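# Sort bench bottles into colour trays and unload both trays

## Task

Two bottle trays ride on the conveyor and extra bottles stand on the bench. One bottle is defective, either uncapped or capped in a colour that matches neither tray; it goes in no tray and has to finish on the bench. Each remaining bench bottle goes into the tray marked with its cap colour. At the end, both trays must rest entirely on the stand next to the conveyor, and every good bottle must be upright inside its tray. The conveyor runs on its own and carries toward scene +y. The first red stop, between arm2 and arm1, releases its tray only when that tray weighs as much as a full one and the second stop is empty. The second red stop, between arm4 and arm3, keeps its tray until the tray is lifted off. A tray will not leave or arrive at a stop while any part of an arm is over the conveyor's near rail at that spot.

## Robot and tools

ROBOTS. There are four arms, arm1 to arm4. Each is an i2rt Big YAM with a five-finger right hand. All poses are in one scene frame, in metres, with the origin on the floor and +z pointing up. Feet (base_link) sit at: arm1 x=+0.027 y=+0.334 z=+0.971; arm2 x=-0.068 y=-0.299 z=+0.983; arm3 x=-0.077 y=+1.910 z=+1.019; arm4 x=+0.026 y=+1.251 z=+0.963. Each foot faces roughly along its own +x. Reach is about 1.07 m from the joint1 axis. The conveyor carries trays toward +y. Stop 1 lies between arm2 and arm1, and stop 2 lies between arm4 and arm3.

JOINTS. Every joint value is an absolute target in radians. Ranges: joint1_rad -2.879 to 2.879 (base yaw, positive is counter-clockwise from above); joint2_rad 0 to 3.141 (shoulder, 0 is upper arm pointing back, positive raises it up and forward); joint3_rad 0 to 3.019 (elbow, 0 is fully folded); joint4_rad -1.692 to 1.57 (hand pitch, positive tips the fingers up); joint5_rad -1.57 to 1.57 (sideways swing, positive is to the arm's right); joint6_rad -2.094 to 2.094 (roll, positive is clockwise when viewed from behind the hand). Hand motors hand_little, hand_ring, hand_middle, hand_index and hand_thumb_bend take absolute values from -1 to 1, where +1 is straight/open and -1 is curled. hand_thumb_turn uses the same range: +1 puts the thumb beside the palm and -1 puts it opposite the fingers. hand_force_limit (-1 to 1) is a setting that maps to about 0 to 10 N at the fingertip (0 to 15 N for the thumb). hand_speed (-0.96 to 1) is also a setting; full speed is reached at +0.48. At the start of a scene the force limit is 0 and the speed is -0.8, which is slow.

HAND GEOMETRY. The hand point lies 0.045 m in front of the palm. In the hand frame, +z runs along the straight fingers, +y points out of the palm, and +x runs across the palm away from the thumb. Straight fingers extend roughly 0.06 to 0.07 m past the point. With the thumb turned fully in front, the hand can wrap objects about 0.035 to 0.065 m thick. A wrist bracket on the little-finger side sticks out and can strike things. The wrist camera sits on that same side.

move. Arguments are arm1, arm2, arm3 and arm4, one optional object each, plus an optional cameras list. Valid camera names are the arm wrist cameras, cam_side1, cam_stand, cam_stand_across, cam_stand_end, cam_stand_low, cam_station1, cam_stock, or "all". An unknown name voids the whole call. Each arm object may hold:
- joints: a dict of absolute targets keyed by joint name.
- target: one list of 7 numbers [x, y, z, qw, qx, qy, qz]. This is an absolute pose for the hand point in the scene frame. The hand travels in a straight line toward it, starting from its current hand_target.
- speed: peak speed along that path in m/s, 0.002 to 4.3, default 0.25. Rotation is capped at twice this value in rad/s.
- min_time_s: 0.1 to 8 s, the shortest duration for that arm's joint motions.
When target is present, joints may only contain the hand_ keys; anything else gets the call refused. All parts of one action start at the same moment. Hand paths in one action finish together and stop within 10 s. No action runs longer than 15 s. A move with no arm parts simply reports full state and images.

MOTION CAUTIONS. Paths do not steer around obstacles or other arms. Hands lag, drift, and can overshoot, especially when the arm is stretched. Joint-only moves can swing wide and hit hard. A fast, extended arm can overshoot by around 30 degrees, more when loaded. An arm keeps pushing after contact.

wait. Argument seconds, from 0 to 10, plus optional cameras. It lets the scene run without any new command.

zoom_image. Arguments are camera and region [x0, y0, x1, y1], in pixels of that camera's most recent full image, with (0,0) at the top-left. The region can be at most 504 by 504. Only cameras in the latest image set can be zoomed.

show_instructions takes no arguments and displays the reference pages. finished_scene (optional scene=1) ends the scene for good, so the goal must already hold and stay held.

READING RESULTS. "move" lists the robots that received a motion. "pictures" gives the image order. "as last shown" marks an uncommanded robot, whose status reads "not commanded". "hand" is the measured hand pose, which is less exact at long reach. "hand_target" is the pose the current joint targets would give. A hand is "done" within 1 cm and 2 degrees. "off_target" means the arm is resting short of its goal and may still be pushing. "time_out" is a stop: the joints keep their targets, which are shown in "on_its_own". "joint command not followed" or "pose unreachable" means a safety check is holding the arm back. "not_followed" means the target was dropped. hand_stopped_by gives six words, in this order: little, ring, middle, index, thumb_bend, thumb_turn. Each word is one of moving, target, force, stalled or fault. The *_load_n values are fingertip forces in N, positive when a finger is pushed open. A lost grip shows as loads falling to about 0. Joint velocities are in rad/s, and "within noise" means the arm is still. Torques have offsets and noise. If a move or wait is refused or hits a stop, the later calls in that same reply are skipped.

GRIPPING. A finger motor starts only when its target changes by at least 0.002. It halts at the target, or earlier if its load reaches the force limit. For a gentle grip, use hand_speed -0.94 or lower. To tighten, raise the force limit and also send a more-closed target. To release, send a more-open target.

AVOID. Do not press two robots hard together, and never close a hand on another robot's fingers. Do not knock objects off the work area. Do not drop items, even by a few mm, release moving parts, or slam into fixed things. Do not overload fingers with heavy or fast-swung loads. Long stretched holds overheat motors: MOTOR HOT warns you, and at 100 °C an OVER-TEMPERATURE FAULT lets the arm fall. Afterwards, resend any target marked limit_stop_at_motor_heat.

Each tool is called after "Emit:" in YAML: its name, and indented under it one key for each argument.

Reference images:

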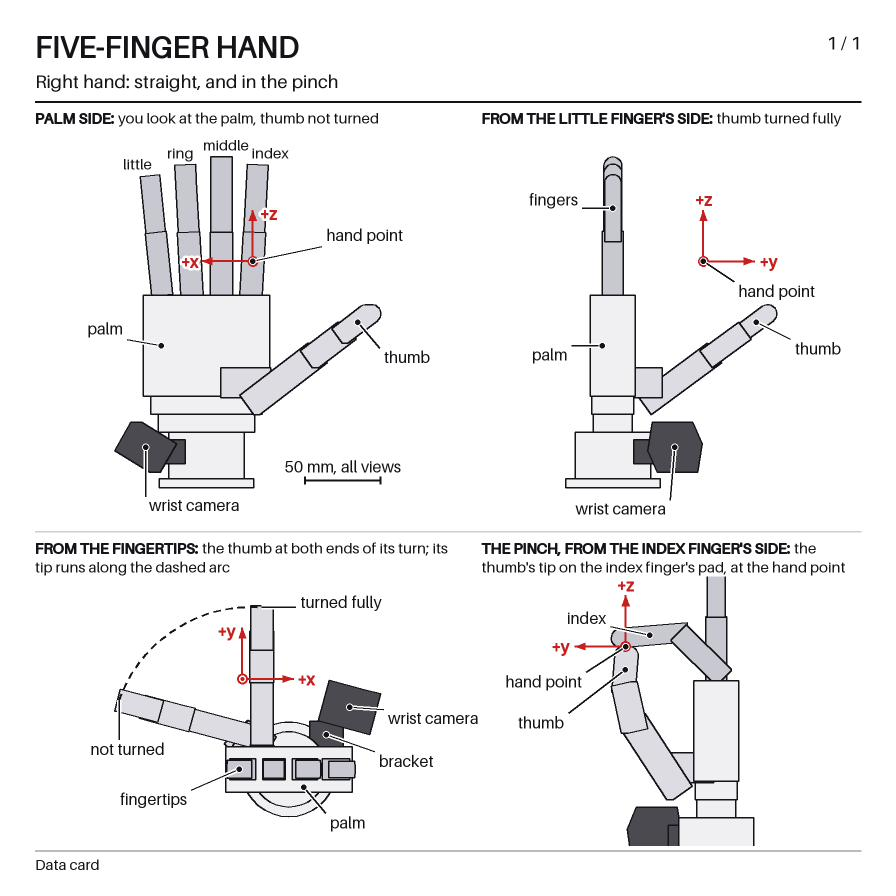

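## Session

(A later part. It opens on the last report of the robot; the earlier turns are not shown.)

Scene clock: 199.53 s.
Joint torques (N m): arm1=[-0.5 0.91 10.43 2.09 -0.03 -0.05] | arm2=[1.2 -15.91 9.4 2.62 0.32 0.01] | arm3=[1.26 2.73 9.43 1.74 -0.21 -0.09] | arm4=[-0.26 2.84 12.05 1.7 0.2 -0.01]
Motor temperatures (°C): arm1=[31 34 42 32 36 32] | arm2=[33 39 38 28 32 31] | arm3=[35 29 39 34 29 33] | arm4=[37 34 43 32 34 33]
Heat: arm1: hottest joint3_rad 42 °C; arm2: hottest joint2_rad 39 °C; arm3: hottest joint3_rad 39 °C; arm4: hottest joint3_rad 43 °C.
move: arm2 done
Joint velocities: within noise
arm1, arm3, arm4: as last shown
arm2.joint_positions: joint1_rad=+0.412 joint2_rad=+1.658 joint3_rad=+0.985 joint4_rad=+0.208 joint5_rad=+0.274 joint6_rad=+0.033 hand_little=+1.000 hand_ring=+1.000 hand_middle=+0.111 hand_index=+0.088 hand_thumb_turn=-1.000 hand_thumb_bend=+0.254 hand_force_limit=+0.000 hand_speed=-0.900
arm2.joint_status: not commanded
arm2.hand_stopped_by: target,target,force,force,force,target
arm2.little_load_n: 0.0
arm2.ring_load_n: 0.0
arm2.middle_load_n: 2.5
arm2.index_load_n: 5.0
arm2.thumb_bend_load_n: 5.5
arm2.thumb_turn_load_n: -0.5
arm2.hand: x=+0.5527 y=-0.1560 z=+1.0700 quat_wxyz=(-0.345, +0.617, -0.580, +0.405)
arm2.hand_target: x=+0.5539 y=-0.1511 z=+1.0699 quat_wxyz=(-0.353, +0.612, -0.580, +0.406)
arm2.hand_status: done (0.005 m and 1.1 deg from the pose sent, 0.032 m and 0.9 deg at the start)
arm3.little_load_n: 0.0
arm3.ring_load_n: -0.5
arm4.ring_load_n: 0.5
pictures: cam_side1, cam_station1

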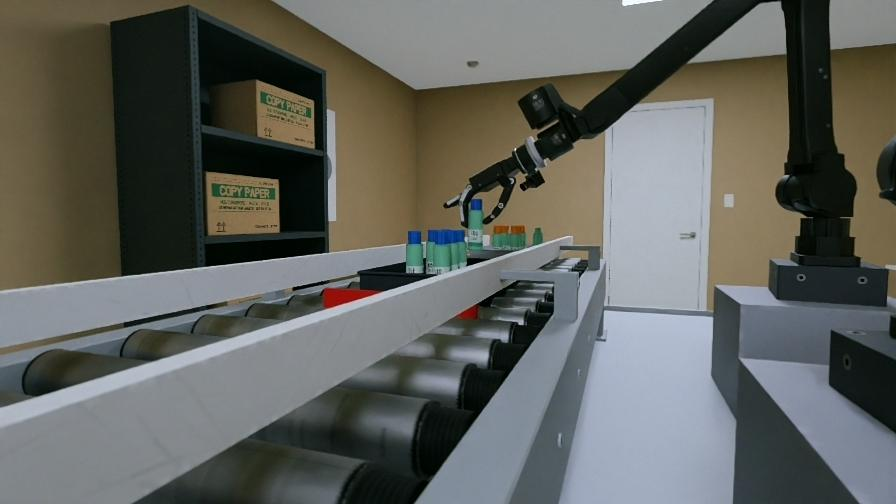

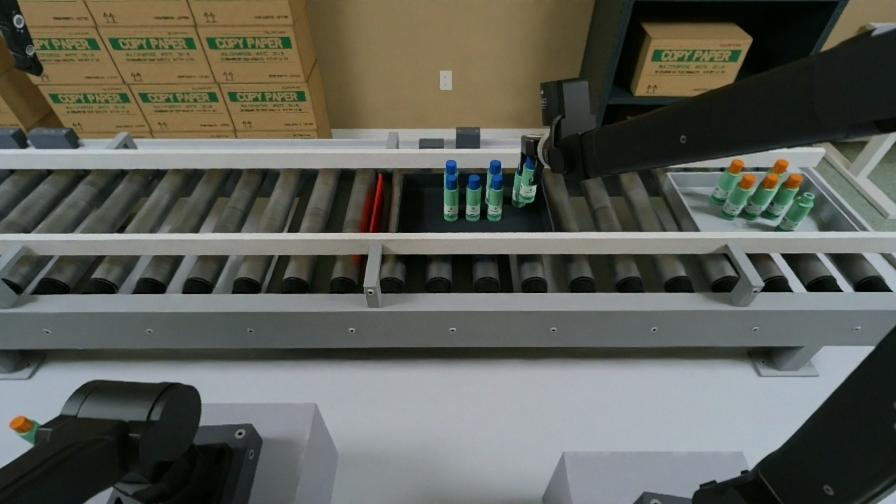

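Emit:
move:
  arm2: {"target":[0.551,-0.151,1.036,0.3532,-0.6117,0.5799,-0.4060],"speed":0.06}

Emit:
move:
  arm2: {"target":[0.550,-0.151,1.016,0.3532,-0.6117,0.5799,-0.4060],"speed":0.05}
  cameras: ["cam_station1","cam_side1"]

Emit:
zoom_image:
  camera: "cam_station1"
  region: [490, 140, 570, 220]

Emit:
zoom_image:
  camera: "cam_side1"
  region: [400, 190, 520, 290]

Scene clock: 201.17 s.
Joint torques (N m): arm1=[-0.44 0.91 10.41 2.09 -0.03 -0.06] | arm2=[1.14 -16.09 8.73 2.62 0.34 0.02] | arm3=[1.2 2.67 9.43 1.74 -0.22 -0.09] | arm4=[-0.26 2.84 12.05 1.69 0.21 -0.01]
Motor temperatures (°C): arm1=[31 34 42 32 36 32] | arm2=[33 39 38 28 32 31] | arm3=[35 29 39 34 29 33] | arm4=[37 34 43 32 34 33]
Heat: arm1: hottest joint3_rad 42 °C; arm2: hottest joint2_rad 39 °C; arm3: hottest joint3_rad 39 °C; arm4: hottest joint3_rad 43 °C.
move: arm2 done
Joint velocities: within noise
arm1, arm3, arm4: as last shown
arm2.joint_positions: joint1_rad=+0.413 joint2_rad=+1.717 joint3_rad=+0.948 joint4_rad=+0.304 joint5_rad=+0.276 joint6_rad=+0.034 hand_little=+1.000 hand_ring=+1.000 hand_middle=+0.111 hand_index=+0.088 hand_thumb_turn=-1.000 hand_thumb_bend=+0.254 hand_force_limit=+0.000 hand_speed=-0.900
arm2.joint_status: not commanded
arm2.hand_stopped_by: target,target,force,force,force,target
arm2.little_load_n: 0.0
arm2.ring_load_n: 0.0
arm2.middle_load_n: 3.0
arm2.index_load_n: 5.0
arm2.thumb_bend_load_n: 6.0
arm2.thumb_turn_load_n: 0.0
arm2.hand: x=+0.5502 y=-0.1562 z=+1.0365 quat_wxyz=(-0.346, +0.617, -0.580, +0.405)
arm2.hand_target: x=+0.5509 y=-0.1510 z=+1.0360 quat_wxyz=(-0.353, +0.612, -0.580, +0.406)
arm2.hand_status: done (0.005 m and 1.0 deg from the pose sent, 0.035 m and 1.1 deg at the start)
arm3.ring_load_n: 0.0
arm4.ring_load_n: 0.0
pictures: none

Scene clock: 202.30 s.
Joint torques (N m): arm1=[-0.44 0.85 10.41 2.07 -0.03 -0.06] | arm2=[1.14 -16.26 8.34 2.61 0.33 0.01] | arm3=[1.26 2.67 9.43 1.73 -0.21 -0.08] | arm4=[-0.21 2.84 12.07 1.69 0.21 -0.01]
Motor temperatures (°C): arm1=[31 34 42 32 36 32] | arm2=[33 39 38 28 32 31] | arm3=[35 29 39 34 29 33] | arm4=[37 34 43 32 34 33]
Heat: arm1: hottest joint3_rad 42 °C; arm2: hottest joint2_rad 39 °C; arm3: hottest joint3_rad 39 °C; arm4: hottest joint3_rad 43 °C.
move: arm2 done
Joint velocities: within noise
arm1, arm3, arm4: as last shown
arm2.joint_positions: joint1_rad=+0.414 joint2_rad=+1.756 joint3_rad=+0.933 joint4_rad=+0.360 joint5_rad=+0.277 joint6_rad=+0.034 hand_little=+1.000 hand_ring=+1.000 hand_middle=+0.111 hand_index=+0.088 hand_thumb_turn=-1.000 hand_thumb_bend=+0.254 hand_force_limit=+0.000 hand_speed=-0.900
arm2.joint_status: not commanded
arm2.hand_stopped_by: target,target,force,force,force,target
arm2.little_load_n: 0.0
arm2.ring_load_n: 0.0
arm2.middle_load_n: 2.5
arm2.index_load_n: 5.0
arm2.thumb_bend_load_n: 5.5
arm2.thumb_turn_load_n: 0.0
arm2.hand: x=+0.5497 y=-0.1561 z=+1.0170 quat_wxyz=(-0.346, +0.616, -0.580, +0.406)
arm2.hand_target: x=+0.5499 y=-0.1510 z=+1.0161 quat_wxyz=(-0.353, +0.612, -0.580, +0.406)
arm2.hand_status: done (0.005 m and 1.0 deg from the pose sent, 0.021 m and 1.1 deg at the start)
pictures: cam_side1, cam_station1

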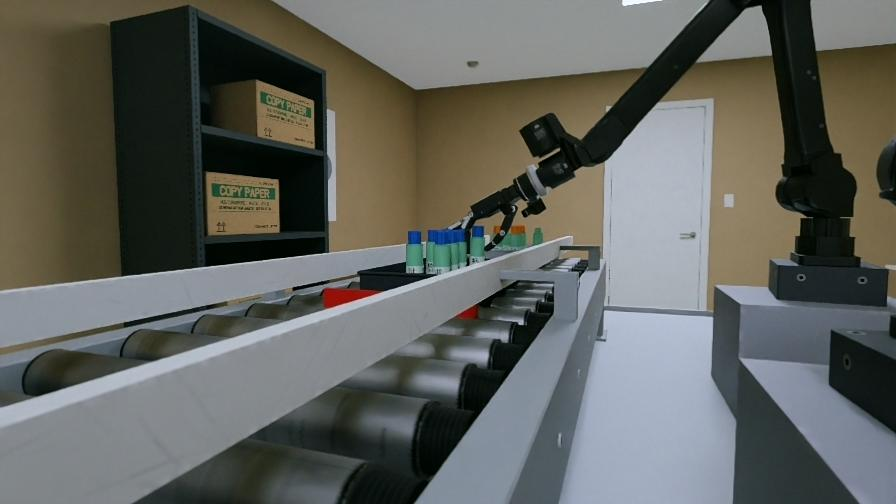

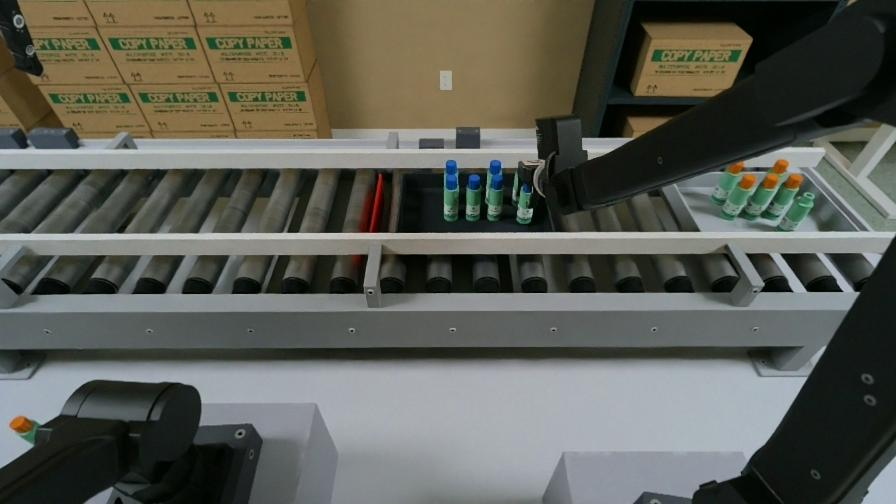

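Scaled by 6.300 from the camera's image (finer frame: 1280x720).

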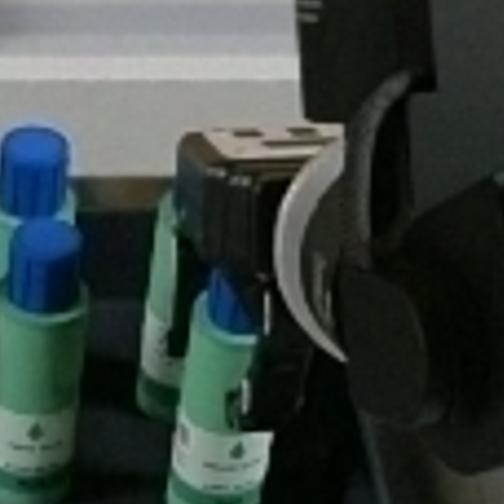

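Scaled by 4.200 from the camera's image (finer frame: 1280x720).

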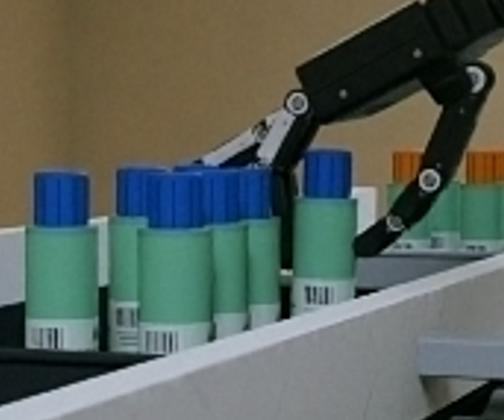

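Emit:
move:
  arm2: {"target":[0.550,-0.151,1.010,0.3532,-0.6117,0.5799,-0.4060],"speed":0.04}
  cameras: ["cam_side1"]

Emit:
zoom_image:
  camera: "cam_side1"
  region: [340, 150, 540, 310]

Scene clock: 204.20 s.
Joint torques (N m): arm1=[-0.5 0.85 10.41 2.09 -0.03 -0.06] | arm2=[1.08 -15.85 7.99 2.62 0.33 0.02] | arm3=[1.2 2.67 9.43 1.73 -0.21 -0.08] | arm4=[-0.21 2.84 12.04 1.69 0.21 -0.01]
Motor temperatures (°C): arm1=[31 34 42 32 36 32] | arm2=[33 39 38 28 32 31] | arm3=[35 29 39 34 29 33] | arm4=[37 34 43 32 34 33]
Heat: arm1: hottest joint3_rad 42 °C; arm2: hottest joint2_rad 39 °C; arm3: hottest joint3_rad 39 °C; arm4: hottest joint3_rad 43 °C.
move: arm2 done
Joint velocities: within noise
arm1, arm3, arm4: as last shown
arm1.index_load_n: -0.5
arm2.joint_positions: joint1_rad=+0.414 joint2_rad=+1.765 joint3_rad=+0.933 joint4_rad=+0.376 joint5_rad=+0.277 joint6_rad=+0.034 hand_little=+1.000 hand_ring=+1.000 hand_middle=+0.111 hand_index=+0.088 hand_thumb_turn=-1.000 hand_thumb_bend=+0.254 hand_force_limit=+0.000 hand_speed=-0.900
arm2.joint_status: not commanded
arm2.hand_stopped_by: target,target,force,force,force,target
arm2.little_load_n: 0.0
arm2.ring_load_n: 0.0
arm2.middle_load_n: 3.0
arm2.index_load_n: 5.0
arm2.thumb_bend_load_n: 6.0
arm2.thumb_turn_load_n: 0.0
arm2.hand: x=+0.5516 y=-0.1556 z=+1.0150 quat_wxyz=(-0.349, +0.615, -0.579, +0.407)
arm2.hand_target: x=+0.5499 y=-0.1510 z=+1.0101 quat_wxyz=(-0.353, +0.612, -0.580, +0.406)
arm2.hand_status: done (0.007 m and 0.6 deg from the pose sent, 0.009 m and 1.0 deg at the start)

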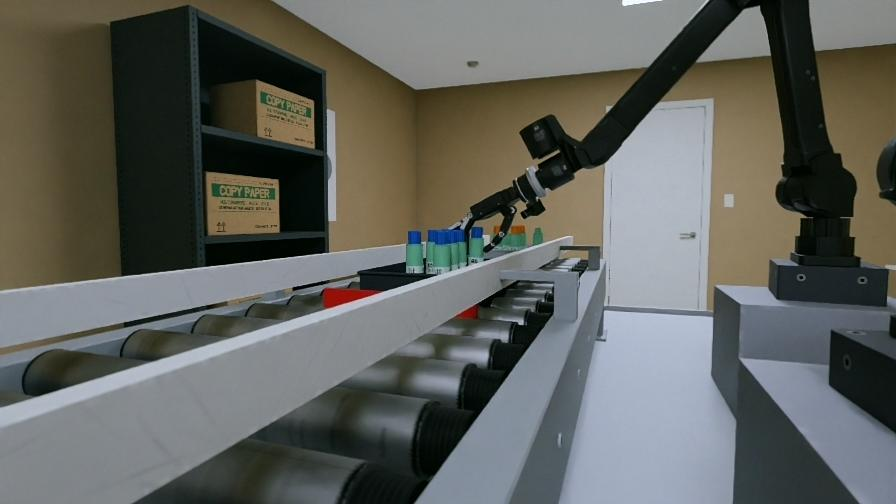

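Scaled by 2.520 from the camera's image (finer frame: 1280x720).

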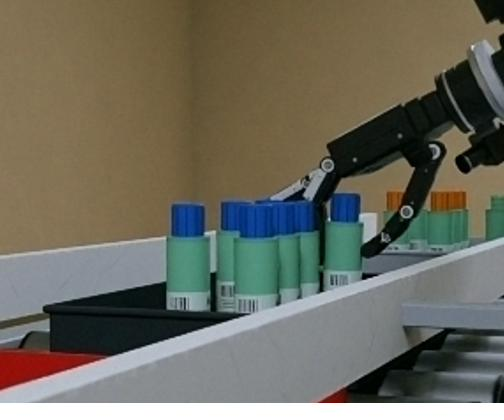

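Emit:
move:
  arm2: {"target":[0.550,-0.151,1.005,0.3532,-0.6117,0.5799,-0.4060],"speed":0.04}

Emit:
move:
  arm2: {"target":[0.550,-0.151,1.000,0.3532,-0.6117,0.5799,-0.4060],"speed":0.04}
  cameras: ["cam_side1","cam_station1"]

Emit:
zoom_image:
  camera: "cam_side1"
  region: [380, 190, 540, 310]

Emit:
zoom_image:
  camera: "cam_station1"
  region: [390, 90, 590, 250]

Scene clock: 205.40 s.
Joint torques (N m): arm1=[-0.44 0.85 10.41 2.09 -0.03 -0.06] | arm2=[1.2 -15.97 7.68 2.63 0.33 0.02] | arm3=[1.26 2.73 9.43 1.74 -0.21 -0.08] | arm4=[-0.21 2.84 12.05 1.69 0.21 -0.01]
Motor temperatures (°C): arm1=[31 34 42 32 36 32] | arm2=[33 39 38 28 32 31] | arm3=[35 29 39 34 29 33] | arm4=[37 34 43 32 34 33]
Heat: arm1: hottest joint3_rad 42 °C; arm2: hottest joint2_rad 39 °C; arm3: hottest joint3_rad 39 °C; arm4: hottest joint3_rad 43 °C.
move: arm2 done
Joint velocities: within noise
arm1.joint_positions: joint1_rad=-0.127 joint2_rad=+0.614 joint3_rad=+1.316 joint4_rad=-1.171 joint5_rad=-0.149 joint6_rad=-0.993 hand_little=+1.000 hand_ring=+1.000 hand_middle=+1.000 hand_index=+1.000 hand_thumb_turn=+1.000 hand_thumb_bend=+1.000 hand_force_limit=+0.000 hand_speed=-0.800
arm1.joint_status: not commanded
arm1.hand_stopped_by: target,target,target,target,target,target
arm1.little_load_n: 0.0
arm1.ring_load_n: 0.0
arm1.middle_load_n: 0.0
arm1.index_load_n: -0.5
arm1.thumb_bend_load_n: 0.0
arm1.thumb_turn_load_n: 0.0
arm1.hand: x=+0.2914 y=+0.3080 z=+1.4429 quat_wxyz=(-0.190, +0.820, -0.239, +0.483)
arm1.hand_target: x=+0.2909 y=+0.3080 z=+1.4557 quat_wxyz=(-0.192, +0.814, -0.236, +0.495)
arm1.hand_status: not commanded
arm2.joint_positions: joint1_rad=+0.414 joint2_rad=+1.776 joint3_rad=+0.933 joint4_rad=+0.390 joint5_rad=+0.277 joint6_rad=+0.034 hand_little=+1.000 hand_ring=+1.000 hand_middle=+0.111 hand_index=+0.088 hand_thumb_turn=-1.000 hand_thumb_bend=+0.254 hand_force_limit=+0.000 hand_speed=-0.900
arm2.joint_status: not commanded
arm2.hand_stopped_by: target,target,force,force,force,target
arm2.little_load_n: -0.5
arm2.ring_load_n: 0.0
arm2.middle_load_n: 2.5
arm2.index_load_n: 5.0
arm2.thumb_bend_load_n: 6.0
arm2.thumb_turn_load_n: 0.0
arm2.hand: x=+0.5528 y=-0.1554 z=+1.0113 quat_wxyz=(-0.349, +0.614, -0.579, +0.408)
arm2.hand_target: x=+0.5499 y=-0.1511 z=+1.0052 quat_wxyz=(-0.353, +0.612, -0.580, +0.406)
arm2.hand_status: done (0.008 m and 0.6 deg from the pose sent, 0.011 m and 0.7 deg at the start)
arm3.joint_positions: joint1_rad=+0.052 joint2_rad=+0.631 joint3_rad=+1.412 joint4_rad=-1.169 joint5_rad=-0.182 joint6_rad=-1.161 hand_little=+1.000 hand_ring=+1.000 hand_middle=+1.000 hand_index=+1.000 hand_thumb_turn=+1.000 hand_thumb_bend=+1.000 hand_force_limit=+0.000 hand_speed=-0.800
arm3.joint_status: not commanded
arm3.hand_stopped_by: target,target,target,target,target,target
arm3.little_load_n: 0.0
arm3.ring_load_n: 0.0
arm3.middle_load_n: 0.0
arm3.index_load_n: 0.0
arm3.thumb_bend_load_n: 0.0
arm3.thumb_turn_load_n: 0.0
arm3.hand: x=+0.1895 y=+1.8818 z=+1.5413 quat_wxyz=(-0.173, +0.819, -0.148, +0.528)
arm3.hand_target: x=+0.1880 y=+1.8818 z=+1.5499 quat_wxyz=(-0.174, +0.814, -0.146, +0.535)
arm3.hand_status: not commanded
arm4.joint_positions: joint1_rad=-0.047 joint2_rad=+0.634 joint3_rad=+1.333 joint4_rad=-1.246 joint5_rad=+0.179 joint6_rad=-1.146 hand_little=+1.000 hand_ring=+1.000 hand_middle=+1.000 hand_index=+1.000 hand_thumb_turn=+1.000 hand_thumb_bend=+1.000 hand_force_limit=+0.000 hand_speed=-0.800
arm4.joint_status: not commanded
arm4.hand_stopped_by: target,target,target,target,target,target
arm4.little_load_n: 0.0
arm4.ring_load_n: 0.0
arm4.middle_load_n: 0.0
arm4.index_load_n: 0.0
arm4.thumb_bend_load_n: 0.0
arm4.thumb_turn_load_n: 0.0
arm4.hand: x=+0.2713 y=+1.1888 z=+1.4397 quat_wxyz=(-0.038, +0.845, -0.204, +0.493)
arm4.hand_target: x=+0.2706 y=+1.1888 z=+1.4503 quat_wxyz=(-0.041, +0.839, -0.204, +0.503)
arm4.hand_status: not commanded
pictures: none

Scene clock: 206.37 s.
Joint torques (N m): arm1=[-0.5 0.91 10.4 2.09 -0.03 -0.06] | arm2=[1.08 -15.5 7.71 2.54 0.32 0] | arm3=[1.26 2.73 9.43 1.74 -0.21 -0.08] | arm4=[-0.15 2.84 12.05 1.69 0.21 -0.01]
Motor temperatures (°C): arm1=[31 34 42 32 36 32] | arm2=[33 39 38 28 32 31] | arm3=[35 29 39 34 29 33] | arm4=[37 34 43 32 34 33]
Heat: arm1: hottest joint3_rad 42 °C; arm2: hottest joint2_rad 39 °C; arm3: hottest joint3_rad 39 °C; arm4: hottest joint3_rad 43 °C.
move: arm2 off_target
Joint velocities: within noise
arm1, arm3, arm4: as last shown
arm1.index_load_n: 0.0
arm2.joint_positions: joint1_rad=+0.414 joint2_rad=+1.782 joint3_rad=+0.929 joint4_rad=+0.406 joint5_rad=+0.277 joint6_rad=+0.036 hand_little=+1.000 hand_ring=+1.000 hand_middle=+0.111 hand_index=+0.088 hand_thumb_turn=-1.000 hand_thumb_bend=+0.254 hand_force_limit=+0.000 hand_speed=-0.900
arm2.joint_status: not commanded
arm2.hand_stopped_by: target,target,force,force,force,target
arm2.little_load_n: 0.0
arm2.ring_load_n: 0.0
arm2.middle_load_n: 2.5
arm2.index_load_n: 5.0
arm2.thumb_bend_load_n: 5.5
arm2.thumb_turn_load_n: 0.0
arm2.hand: x=+0.5533 y=-0.1552 z=+1.0094 quat_wxyz=(-0.352, +0.612, -0.578, +0.409)
arm2.hand_target: x=+0.5497 y=-0.1512 z=+1.0000 quat_wxyz=(-0.353, +0.612, -0.580, +0.406)
arm2.hand_status: off_target (0.011 m and 0.4 deg from the pose sent, 0.012 m and 0.6 deg at the start)
arm3.index_load_n: -0.5

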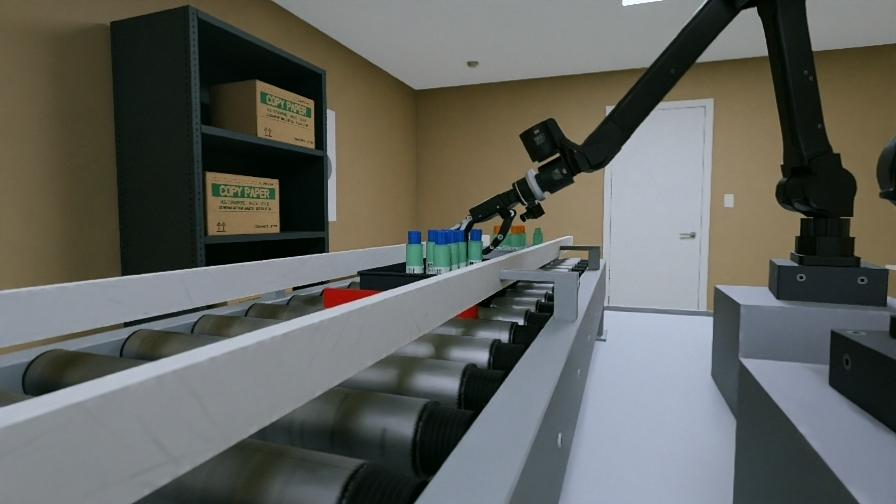

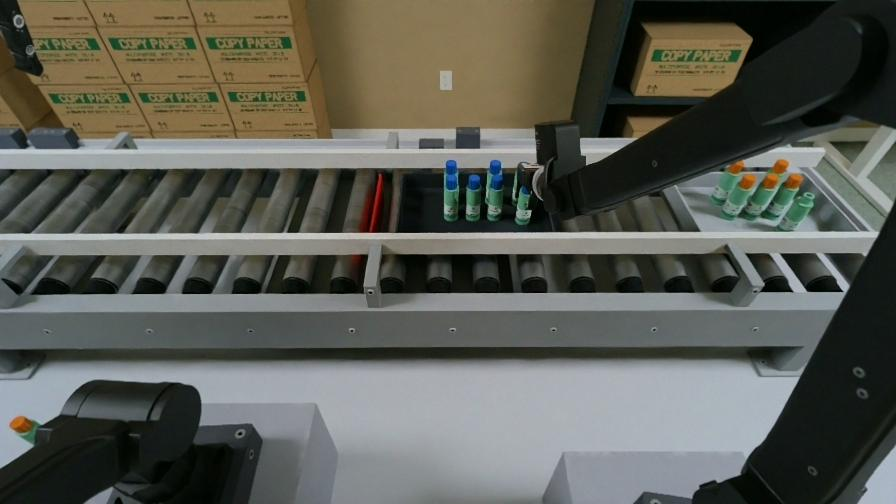

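Scaled by 3.150 from the camera's image (finer frame: 1280x720).

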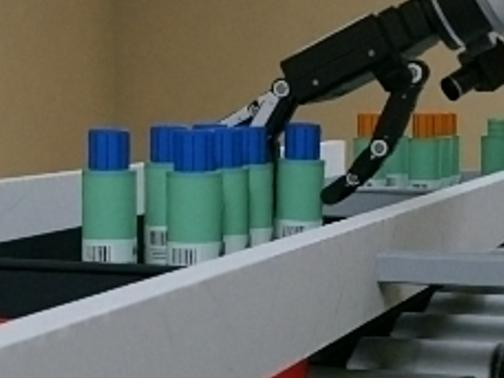

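Scaled by 2.520 from the camera's image (finer frame: 1280x720).

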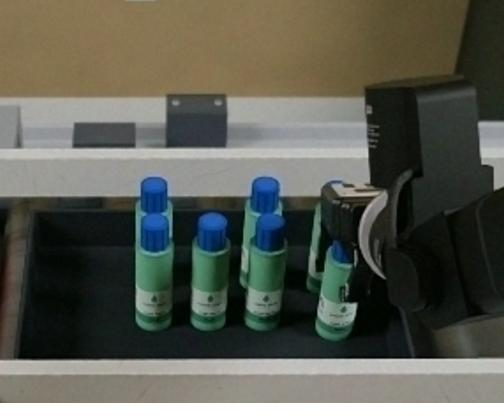

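Emit:
move:
  arm2: {"target":[0.550,-0.151,1.006,0.3532,-0.6117,0.5799,-0.4060],"speed":0.04}

Emit:
move:
  arm2: {"joints":{"hand_speed":-0.88,"hand_index":0.19,"hand_middle":0.20,"hand_thumb_bend":0.45}}
  cameras: ["cam_side1","cam_station1"]

Emit:
zoom_image:
  camera: "cam_side1"
  region: [380, 190, 540, 310]

Emit:
zoom_image:
  camera: "cam_station1"
  region: [440, 120, 600, 250]

Scene clock: 207.53 s.
Joint torques (N m): arm1=[-0.44 0.91 10.41 2.09 -0.03 -0.05] | arm2=[1.14 -16.67 7.98 1.89 0.32 0] | arm3=[1.2 2.67 9.43 1.74 -0.21 -0.09] | arm4=[-0.21 2.78 12.07 1.68 0.21 -0.01]
Motor temperatures (°C): arm1=[31 34 42 32 36 32] | arm2=[33 39 38 28 32 31] | arm3=[35 29 39 34 29 33] | arm4=[37 34 43 32 34 33]
Heat: arm1: hottest joint3_rad 42 °C; arm2: hottest joint2_rad 39 °C; arm3: hottest joint3_rad 39 °C; arm4: hottest joint3_rad 43 °C.
move: arm2 done
Joint velocities: within noise
arm1, arm3, arm4: as last shown
arm1.thumb_turn_load_n: -0.5
arm2.joint_positions: joint1_rad=+0.414 joint2_rad=+1.782 joint3_rad=+0.929 joint4_rad=+0.406 joint5_rad=+0.277 joint6_rad=+0.036 hand_little=+1.000 hand_ring=+1.000 hand_middle=+0.111 hand_index=+0.088 hand_thumb_turn=-1.000 hand_thumb_bend=+0.254 hand_force_limit=+0.000 hand_speed=-0.900
arm2.joint_status: not commanded
arm2.hand_stopped_by: target,target,force,force,force,target
arm2.little_load_n: 0.0
arm2.ring_load_n: 0.0
arm2.middle_load_n: 3.0
arm2.index_load_n: 5.0
arm2.thumb_bend_load_n: 5.0
arm2.thumb_turn_load_n: -0.5
arm2.hand: x=+0.5533 y=-0.1552 z=+1.0094 quat_wxyz=(-0.352, +0.612, -0.578, +0.409)
arm2.hand_target: x=+0.5499 y=-0.1511 z=+1.0058 quat_wxyz=(-0.353, +0.612, -0.580, +0.406)
arm2.hand_status: done (0.006 m and 0.4 deg from the pose sent, 0.006 m and 0.5 deg at the start)
arm3.index_load_n: 0.0
pictures: none

Scene clock: 209.17 s.
Joint torques (N m): arm1=[-0.5 0.85 10.41 2.1 -0.03 -0.05] | arm2=[1.08 -16.67 7.97 1.85 0.31 0] | arm3=[1.26 2.67 9.42 1.76 -0.21 -0.08] | arm4=[-0.21 2.84 12.05 1.69 0.21 -0.01]
Motor temperatures (°C): arm1=[31 34 42 32 36 32] | arm2=[33 39 38 28 32 31] | arm3=[35 29 39 34 29 33] | arm4=[37 34 43 32 34 33]
Heat: arm1: hottest joint3_rad 42 °C; arm2: hottest joint2_rad 39 °C; arm3: hottest joint3_rad 39 °C; arm4: hottest joint3_rad 43 °C.
move: arm2 done
Joint velocities: within noise
arm1, arm3, arm4: as last shown
arm2.joint_positions: joint1_rad=+0.414 joint2_rad=+1.782 joint3_rad=+0.929 joint4_rad=+0.406 joint5_rad=+0.277 joint6_rad=+0.036 hand_little=+1.000 hand_ring=+1.000 hand_middle=+0.200 hand_index=+0.190 hand_thumb_turn=-1.000 hand_thumb_bend=+0.450 hand_force_limit=+0.000 hand_speed=-0.880
arm2.joint_status: all done
arm2.hand_stopped_by: target,target,target,target,target,target
arm2.little_load_n: 0.0
arm2.ring_load_n: 0.0
arm2.middle_load_n: 0.0
arm2.index_load_n: 0.0
arm2.thumb_bend_load_n: 0.0
arm2.thumb_turn_load_n: 0.0
arm2.hand: x=+0.5533 y=-0.1552 z=+1.0094 quat_wxyz=(-0.352, +0.612, -0.578, +0.409)
arm2.hand_target: x=+0.5499 y=-0.1511 z=+1.0058 quat_wxyz=(-0.353, +0.612, -0.580, +0.406)
arm2.hand_status: not commanded

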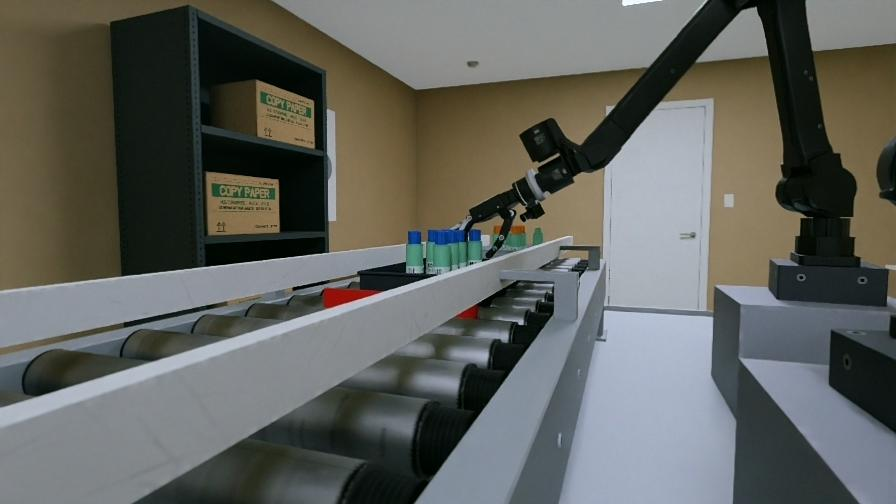

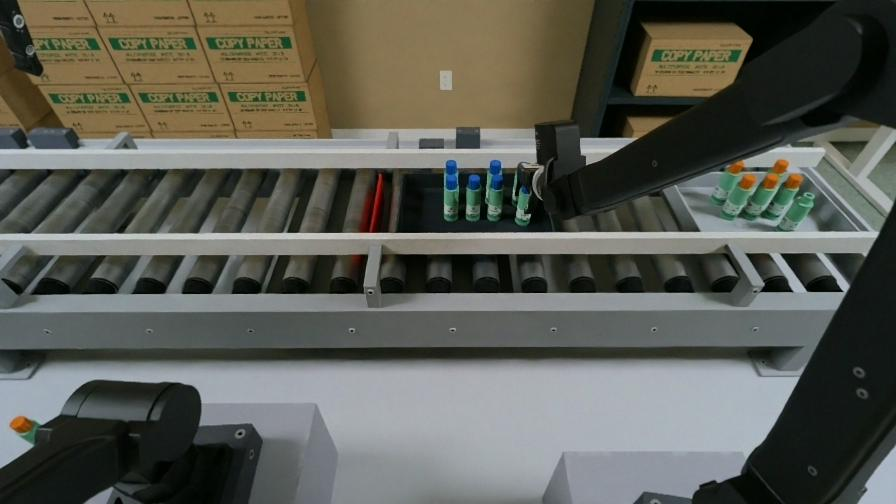

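Scaled by 3.150 from the camera's image (finer frame: 1280x720).

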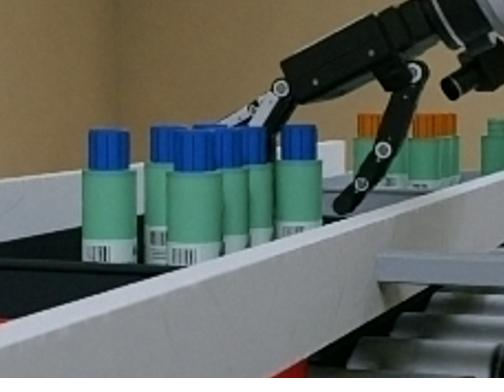

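Scaled by 3.150 from the camera's image (finer frame: 1280x720).

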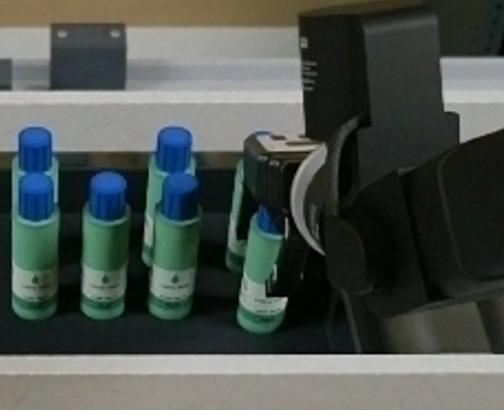

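Emit:
move:
  arm2: {"target":[0.554,-0.151,1.022,0.3532,-0.6117,0.5799,-0.4060],"speed":0.05}

Emit:
move:
  arm2: {"target":[0.559,-0.151,1.040,0.3532,-0.6117,0.5799,-0.4060],"speed":0.05}
  cameras: ["cam_side1","cam_station1"]

Emit:
zoom_image:
  camera: "cam_side1"
  region: [380, 190, 540, 310]

Emit:
zoom_image:
  camera: "cam_station1"
  region: [440, 120, 600, 250]

Scene clock: 210.33 s.
Joint torques (N m): arm1=[-0.5 0.85 10.41 2.07 -0.03 -0.06] | arm2=[1.08 -17.96 9.72 1.2 0.24 -0.01] | arm3=[1.26 2.61 9.43 1.74 -0.21 -0.09] | arm4=[-0.21 2.84 12.05 1.69 0.21 -0.01]
Motor temperatures (°C): arm1=[31 34 42 32 36 32] | arm2=[32 39 38 28 32 31] | arm3=[35 29 39 34 29 33] | arm4=[37 34 43 32 34 33]
Heat: arm1: hottest joint3_rad 42 °C; arm2: hottest joint2_rad 39 °C; arm3: hottest joint3_rad 39 °C; arm4: hottest joint3_rad 43 °C.
move: arm2 off_target
Joint velocities: within noise
arm1, arm3, arm4: as last shown
arm1.thumb_turn_load_n: 0.0
arm2.joint_positions: joint1_rad=+0.414 joint2_rad=+1.769 joint3_rad=+0.929 joint4_rad=+0.374 joint5_rad=+0.277 joint6_rad=+0.036 hand_little=+1.000 hand_ring=+1.000 hand_middle=+0.200 hand_index=+0.190 hand_thumb_turn=-1.000 hand_thumb_bend=+0.450 hand_force_limit=+0.000 hand_speed=-0.880
arm2.joint_status: not commanded
arm2.hand_stopped_by: target,target,target,target,target,target
arm2.little_load_n: 0.0
arm2.ring_load_n: 0.0
arm2.middle_load_n: 0.0
arm2.index_load_n: 0.0
arm2.thumb_bend_load_n: 0.0
arm2.thumb_turn_load_n: 0.0
arm2.hand: x=+0.5494 y=-0.1563 z=+1.0104 quat_wxyz=(-0.345, +0.616, -0.580, +0.405)
arm2.hand_target: x=+0.5538 y=-0.1511 z=+1.0219 quat_wxyz=(-0.353, +0.612, -0.580, +0.406)
arm2.hand_status: off_target (0.014 m and 1.1 deg from the pose sent, 0.013 m and 0.4 deg at the start)
arm3.thumb_bend_load_n: 0.5
pictures: none

Scene clock: 211.30 s.
Joint torques (N m): arm1=[-0.44 0.91 10.41 2.09 -0.03 -0.05] | arm2=[0.73 -17.61 12.05 1.14 0.15 -0.02] | arm3=[1.32 2.67 9.42 1.73 -0.21 -0.08] | arm4=[-0.21 2.78 12.05 1.7 0.21 -0.01]
Motor temperatures (°C): arm1=[31 34 42 32 36 32] | arm2=[32 39 38 28 32 31] | arm3=[35 29 39 34 29 33] | arm4=[37 34 43 32 34 33]
Heat: arm1: hottest joint3_rad 42 °C; arm2: hottest joint2_rad 39 °C; arm3: hottest joint3_rad 39 °C; arm4: hottest joint3_rad 43 °C.
move: arm2 off_target
Joint velocities: within noise
arm1, arm3, arm4: as last shown
arm2.joint_positions: joint1_rad=+0.414 joint2_rad=+1.739 joint3_rad=+0.929 joint4_rad=+0.322 joint5_rad=+0.277 joint6_rad=+0.036 hand_little=+1.000 hand_ring=+1.000 hand_middle=+0.200 hand_index=+0.190 hand_thumb_turn=-1.000 hand_thumb_bend=+0.450 hand_force_limit=+0.000 hand_speed=-0.880
arm2.joint_status: not commanded
arm2.hand_stopped_by: target,target,target,target,target,target
arm2.little_load_n: 0.0
arm2.ring_load_n: -0.5
arm2.middle_load_n: 0.0
arm2.index_load_n: 0.5
arm2.thumb_bend_load_n: 0.0
arm2.thumb_turn_load_n: 0.0
arm2.hand: x=+0.5433 y=-0.1579 z=+1.0174 quat_wxyz=(-0.337, +0.622, -0.583, +0.400)
arm2.hand_target: x=+0.5581 y=-0.1513 z=+1.0404 quat_wxyz=(-0.353, +0.612, -0.580, +0.406)
arm2.hand_status: off_target (0.028 m and 2.3 deg from the pose sent, 0.031 m and 1.1 deg at the start)
arm3.thumb_bend_load_n: 0.0

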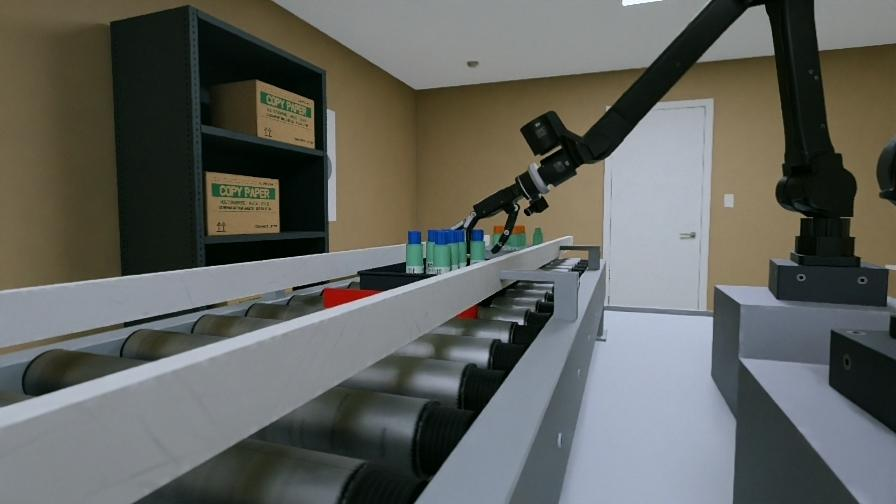

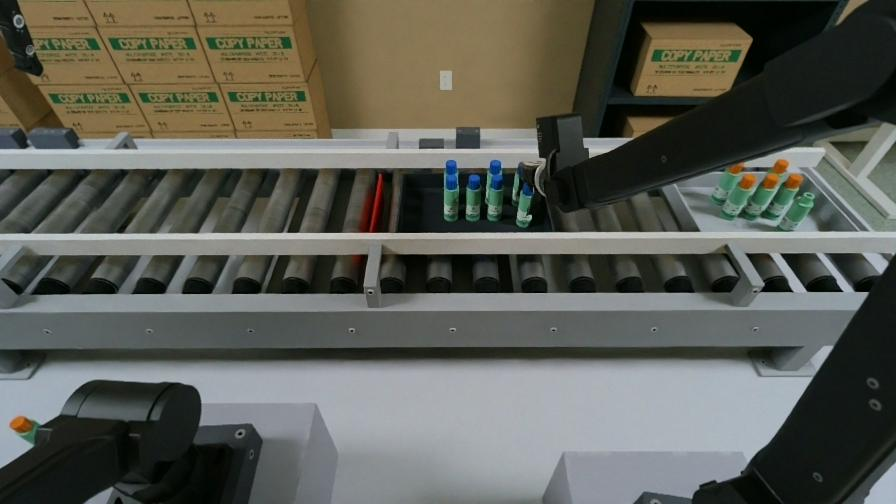

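Scaled by 3.150 from the camera's image (finer frame: 1280x720).

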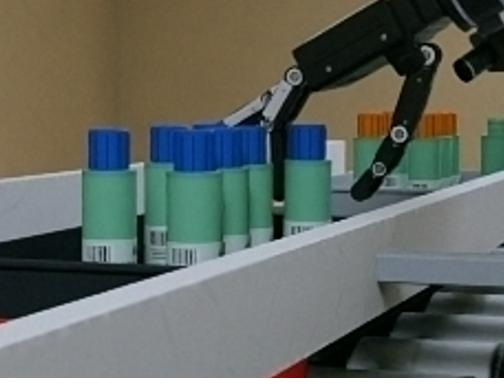

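Scaled by 3.150 from the camera's image (finer frame: 1280x720).

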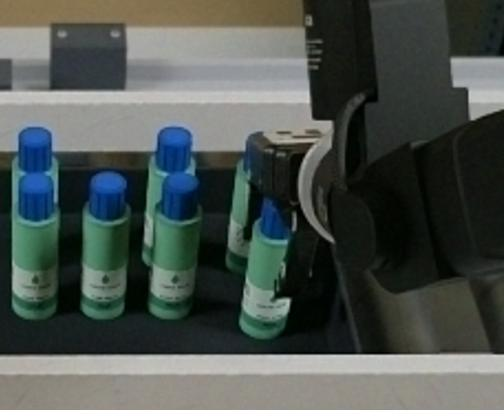

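Emit:
move:
  arm2: {"target":[0.570,-0.151,1.046,0.3532,-0.6117,0.5799,-0.4060],"speed":0.06}
  cameras: ["cam_side1","cam_station1"]

Emit:
zoom_image:
  camera: "cam_side1"
  region: [380, 190, 540, 310]

Emit:
zoom_image:
  camera: "cam_station1"
  region: [440, 120, 600, 250]

Scene clock: 212.53 s.
Joint torques (N m): arm1=[-0.5 0.91 10.4 2.09 -0.03 -0.05] | arm2=[0.38 -17.08 13.08 1.17 0.13 -0.04] | arm3=[1.26 2.67 9.43 1.74 -0.21 -0.08] | arm4=[-0.21 2.84 12.05 1.69 0.21 -0.01]
Motor temperatures (°C): arm1=[31 34 42 32 36 32] | arm2=[32 39 38 28 32 31] | arm3=[35 29 39 34 29 33] | arm4=[37 34 43 32 34 33]
Heat: arm1: hottest joint3_rad 42 °C; arm2: hottest joint2_rad 39 °C; arm3: hottest joint3_rad 39 °C; arm4: hottest joint3_rad 43 °C.
move: arm2 off_target
Joint velocities: within noise
arm1, arm3, arm4: as last shown
arm1.little_load_n: -0.5
arm2.joint_positions: joint1_rad=+0.414 joint2_rad=+1.739 joint3_rad=+0.956 joint4_rad=+0.296 joint5_rad=+0.273 joint6_rad=+0.036 hand_little=+1.000 hand_ring=+1.000 hand_middle=+0.200 hand_index=+0.190 hand_thumb_turn=-1.000 hand_thumb_bend=+0.450 hand_force_limit=+0.000 hand_speed=-0.880
arm2.joint_status: not commanded
arm2.hand_stopped_by: target,target,target,target,target,target
arm2.little_load_n: 0.0
arm2.ring_load_n: 0.0
arm2.middle_load_n: 0.0
arm2.index_load_n: 0.0
arm2.thumb_bend_load_n: 0.0
arm2.thumb_turn_load_n: 0.0
arm2.hand: x=+0.5501 y=-0.1551 z=+1.0244 quat_wxyz=(-0.338, +0.623, -0.582, +0.399)
arm2.hand_target: x=+0.5688 y=-0.1514 z=+1.0466 quat_wxyz=(-0.353, +0.612, -0.580, +0.406)
arm2.hand_status: off_target (0.030 m and 2.3 deg from the pose sent, 0.040 m and 2.3 deg at the start)
arm3.little_load_n: -0.5

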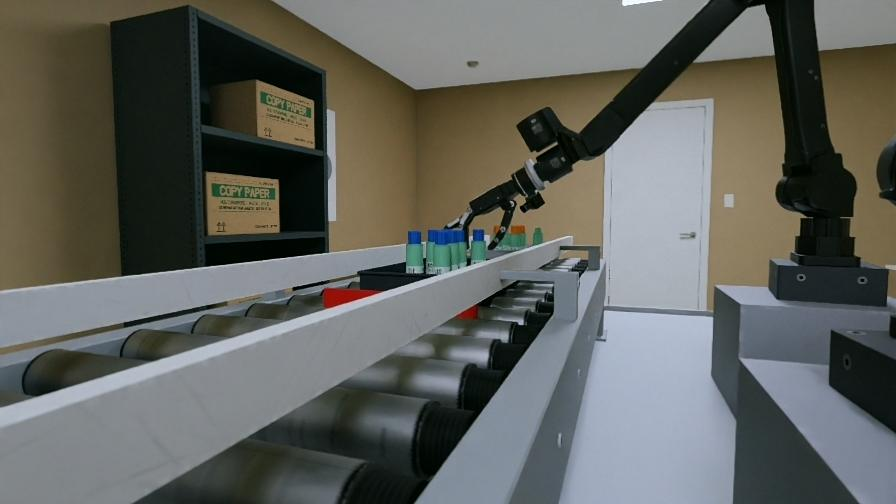

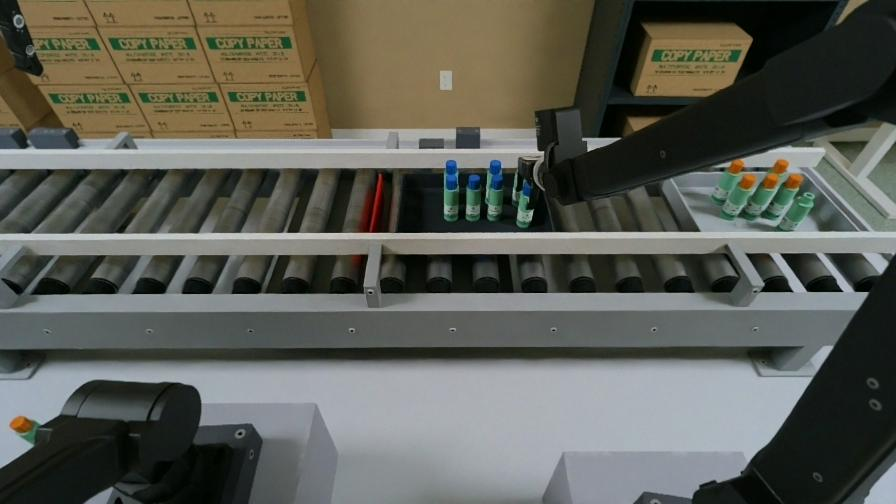

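Scaled by 3.150 from the camera's image (finer frame: 1280x720).

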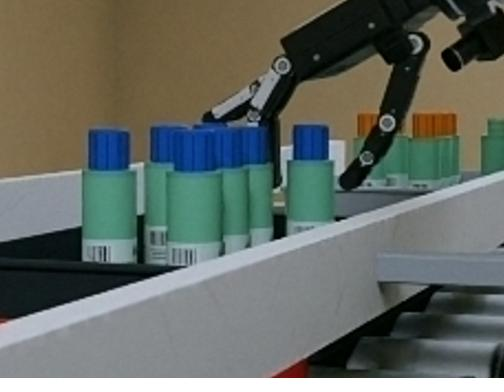

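Scaled by 3.150 from the camera's image (finer frame: 1280x720).

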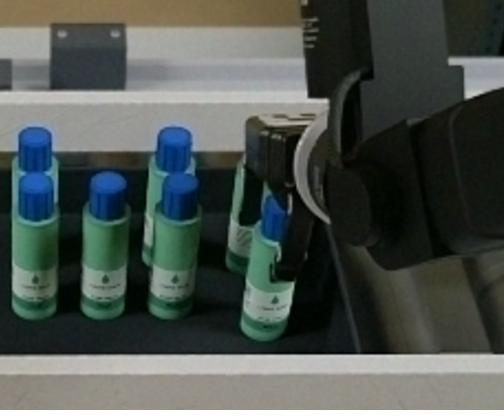

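Emit:
move:
  arm2: {"target":[0.572,-0.151,1.068,0.3532,-0.6117,0.5799,-0.4060],"speed":0.06}
  cameras: ["cam_side1","cam_station1"]

Emit:
zoom_image:
  camera: "cam_side1"
  region: [380, 190, 540, 310]

Emit:
zoom_image:
  camera: "cam_station1"
  region: [440, 120, 600, 250]

Scene clock: 213.83 s.
Joint torques (N m): arm1=[-0.5 0.91 10.4 2.09 -0.02 -0.05] | arm2=[0.38 -17.44 13.42 1.16 0.13 -0.05] | arm3=[1.26 2.67 9.43 1.74 -0.21 -0.08] | arm4=[-0.21 2.84 12.05 1.7 0.2 -0.01]
Motor temperatures (°C): arm1=[31 34 42 32 36 32] | arm2=[32 39 38 28 32 31] | arm3=[35 29 39 34 29 33] | arm4=[37 34 43 32 34 33]
Heat: arm1: hottest joint3_rad 42 °C; arm2: hottest joint2_rad 39 °C; arm3: hottest joint3_rad 39 °C; arm4: hottest joint3_rad 43 °C.
move: arm2 off_target
Joint velocities: within noise
arm1, arm3, arm4: as last shown
arm1.little_load_n: 0.0
arm2.joint_positions: joint1_rad=+0.414 joint2_rad=+1.708 joint3_rad=+0.980 joint4_rad=+0.236 joint5_rad=+0.272 joint6_rad=+0.036 hand_little=+1.000 hand_ring=+1.000 hand_middle=+0.200 hand_index=+0.190 hand_thumb_turn=-1.000 hand_thumb_bend=+0.450 hand_force_limit=+0.000 hand_speed=-0.880
arm2.joint_status: not commanded
arm2.hand_stopped_by: target,target,target,target,target,target
arm2.little_load_n: 0.0
arm2.ring_load_n: 0.0
arm2.middle_load_n: 0.0
arm2.index_load_n: 0.0
arm2.thumb_bend_load_n: 0.0
arm2.thumb_turn_load_n: 0.5
arm2.hand: x=+0.5523 y=-0.1541 z=+1.0427 quat_wxyz=(-0.337, +0.624, -0.583, +0.397)
arm2.hand_target: x=+0.5706 y=-0.1514 z=+1.0684 quat_wxyz=(-0.353, +0.612, -0.580, +0.406)
arm2.hand_status: off_target (0.032 m and 2.6 deg from the pose sent, 0.049 m and 2.3 deg at the start)
arm3.little_load_n: 0.0

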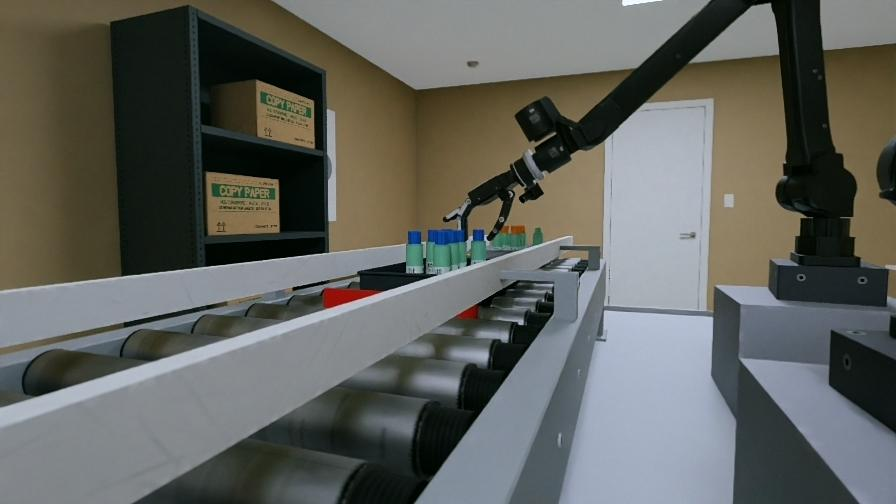

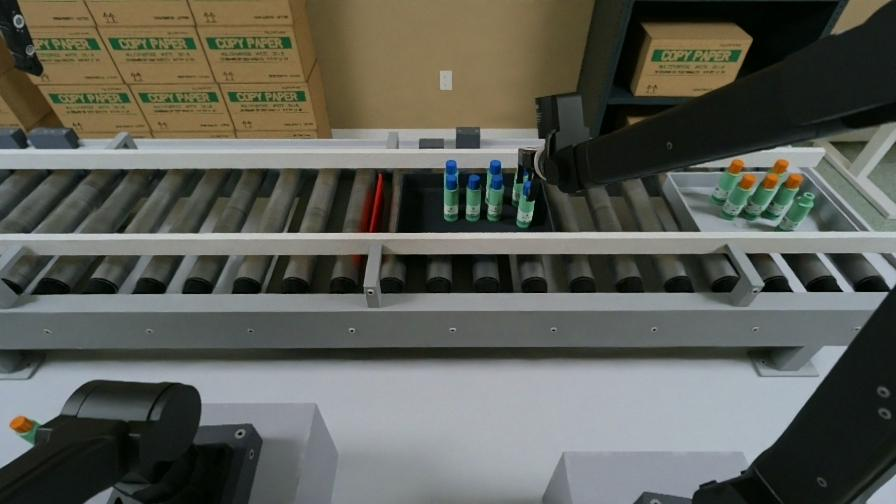

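Scaled by 3.150 from the camera's image (finer frame: 1280x720).

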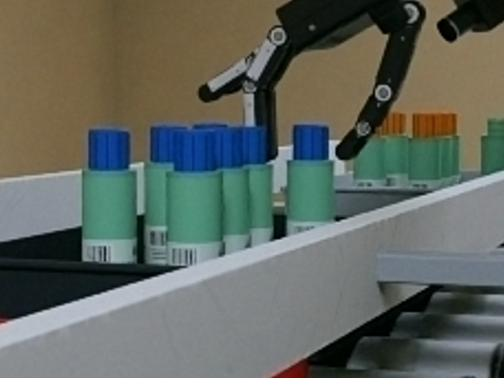

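Scaled by 3.150 from the camera's image (finer frame: 1280x720).

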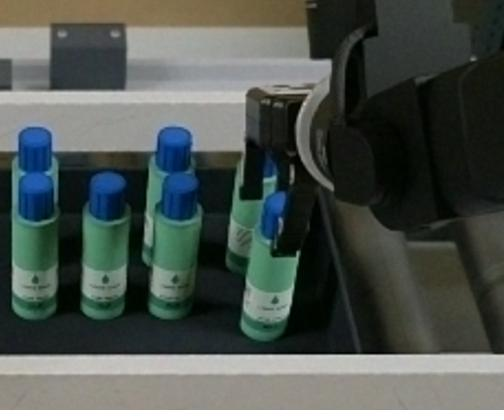

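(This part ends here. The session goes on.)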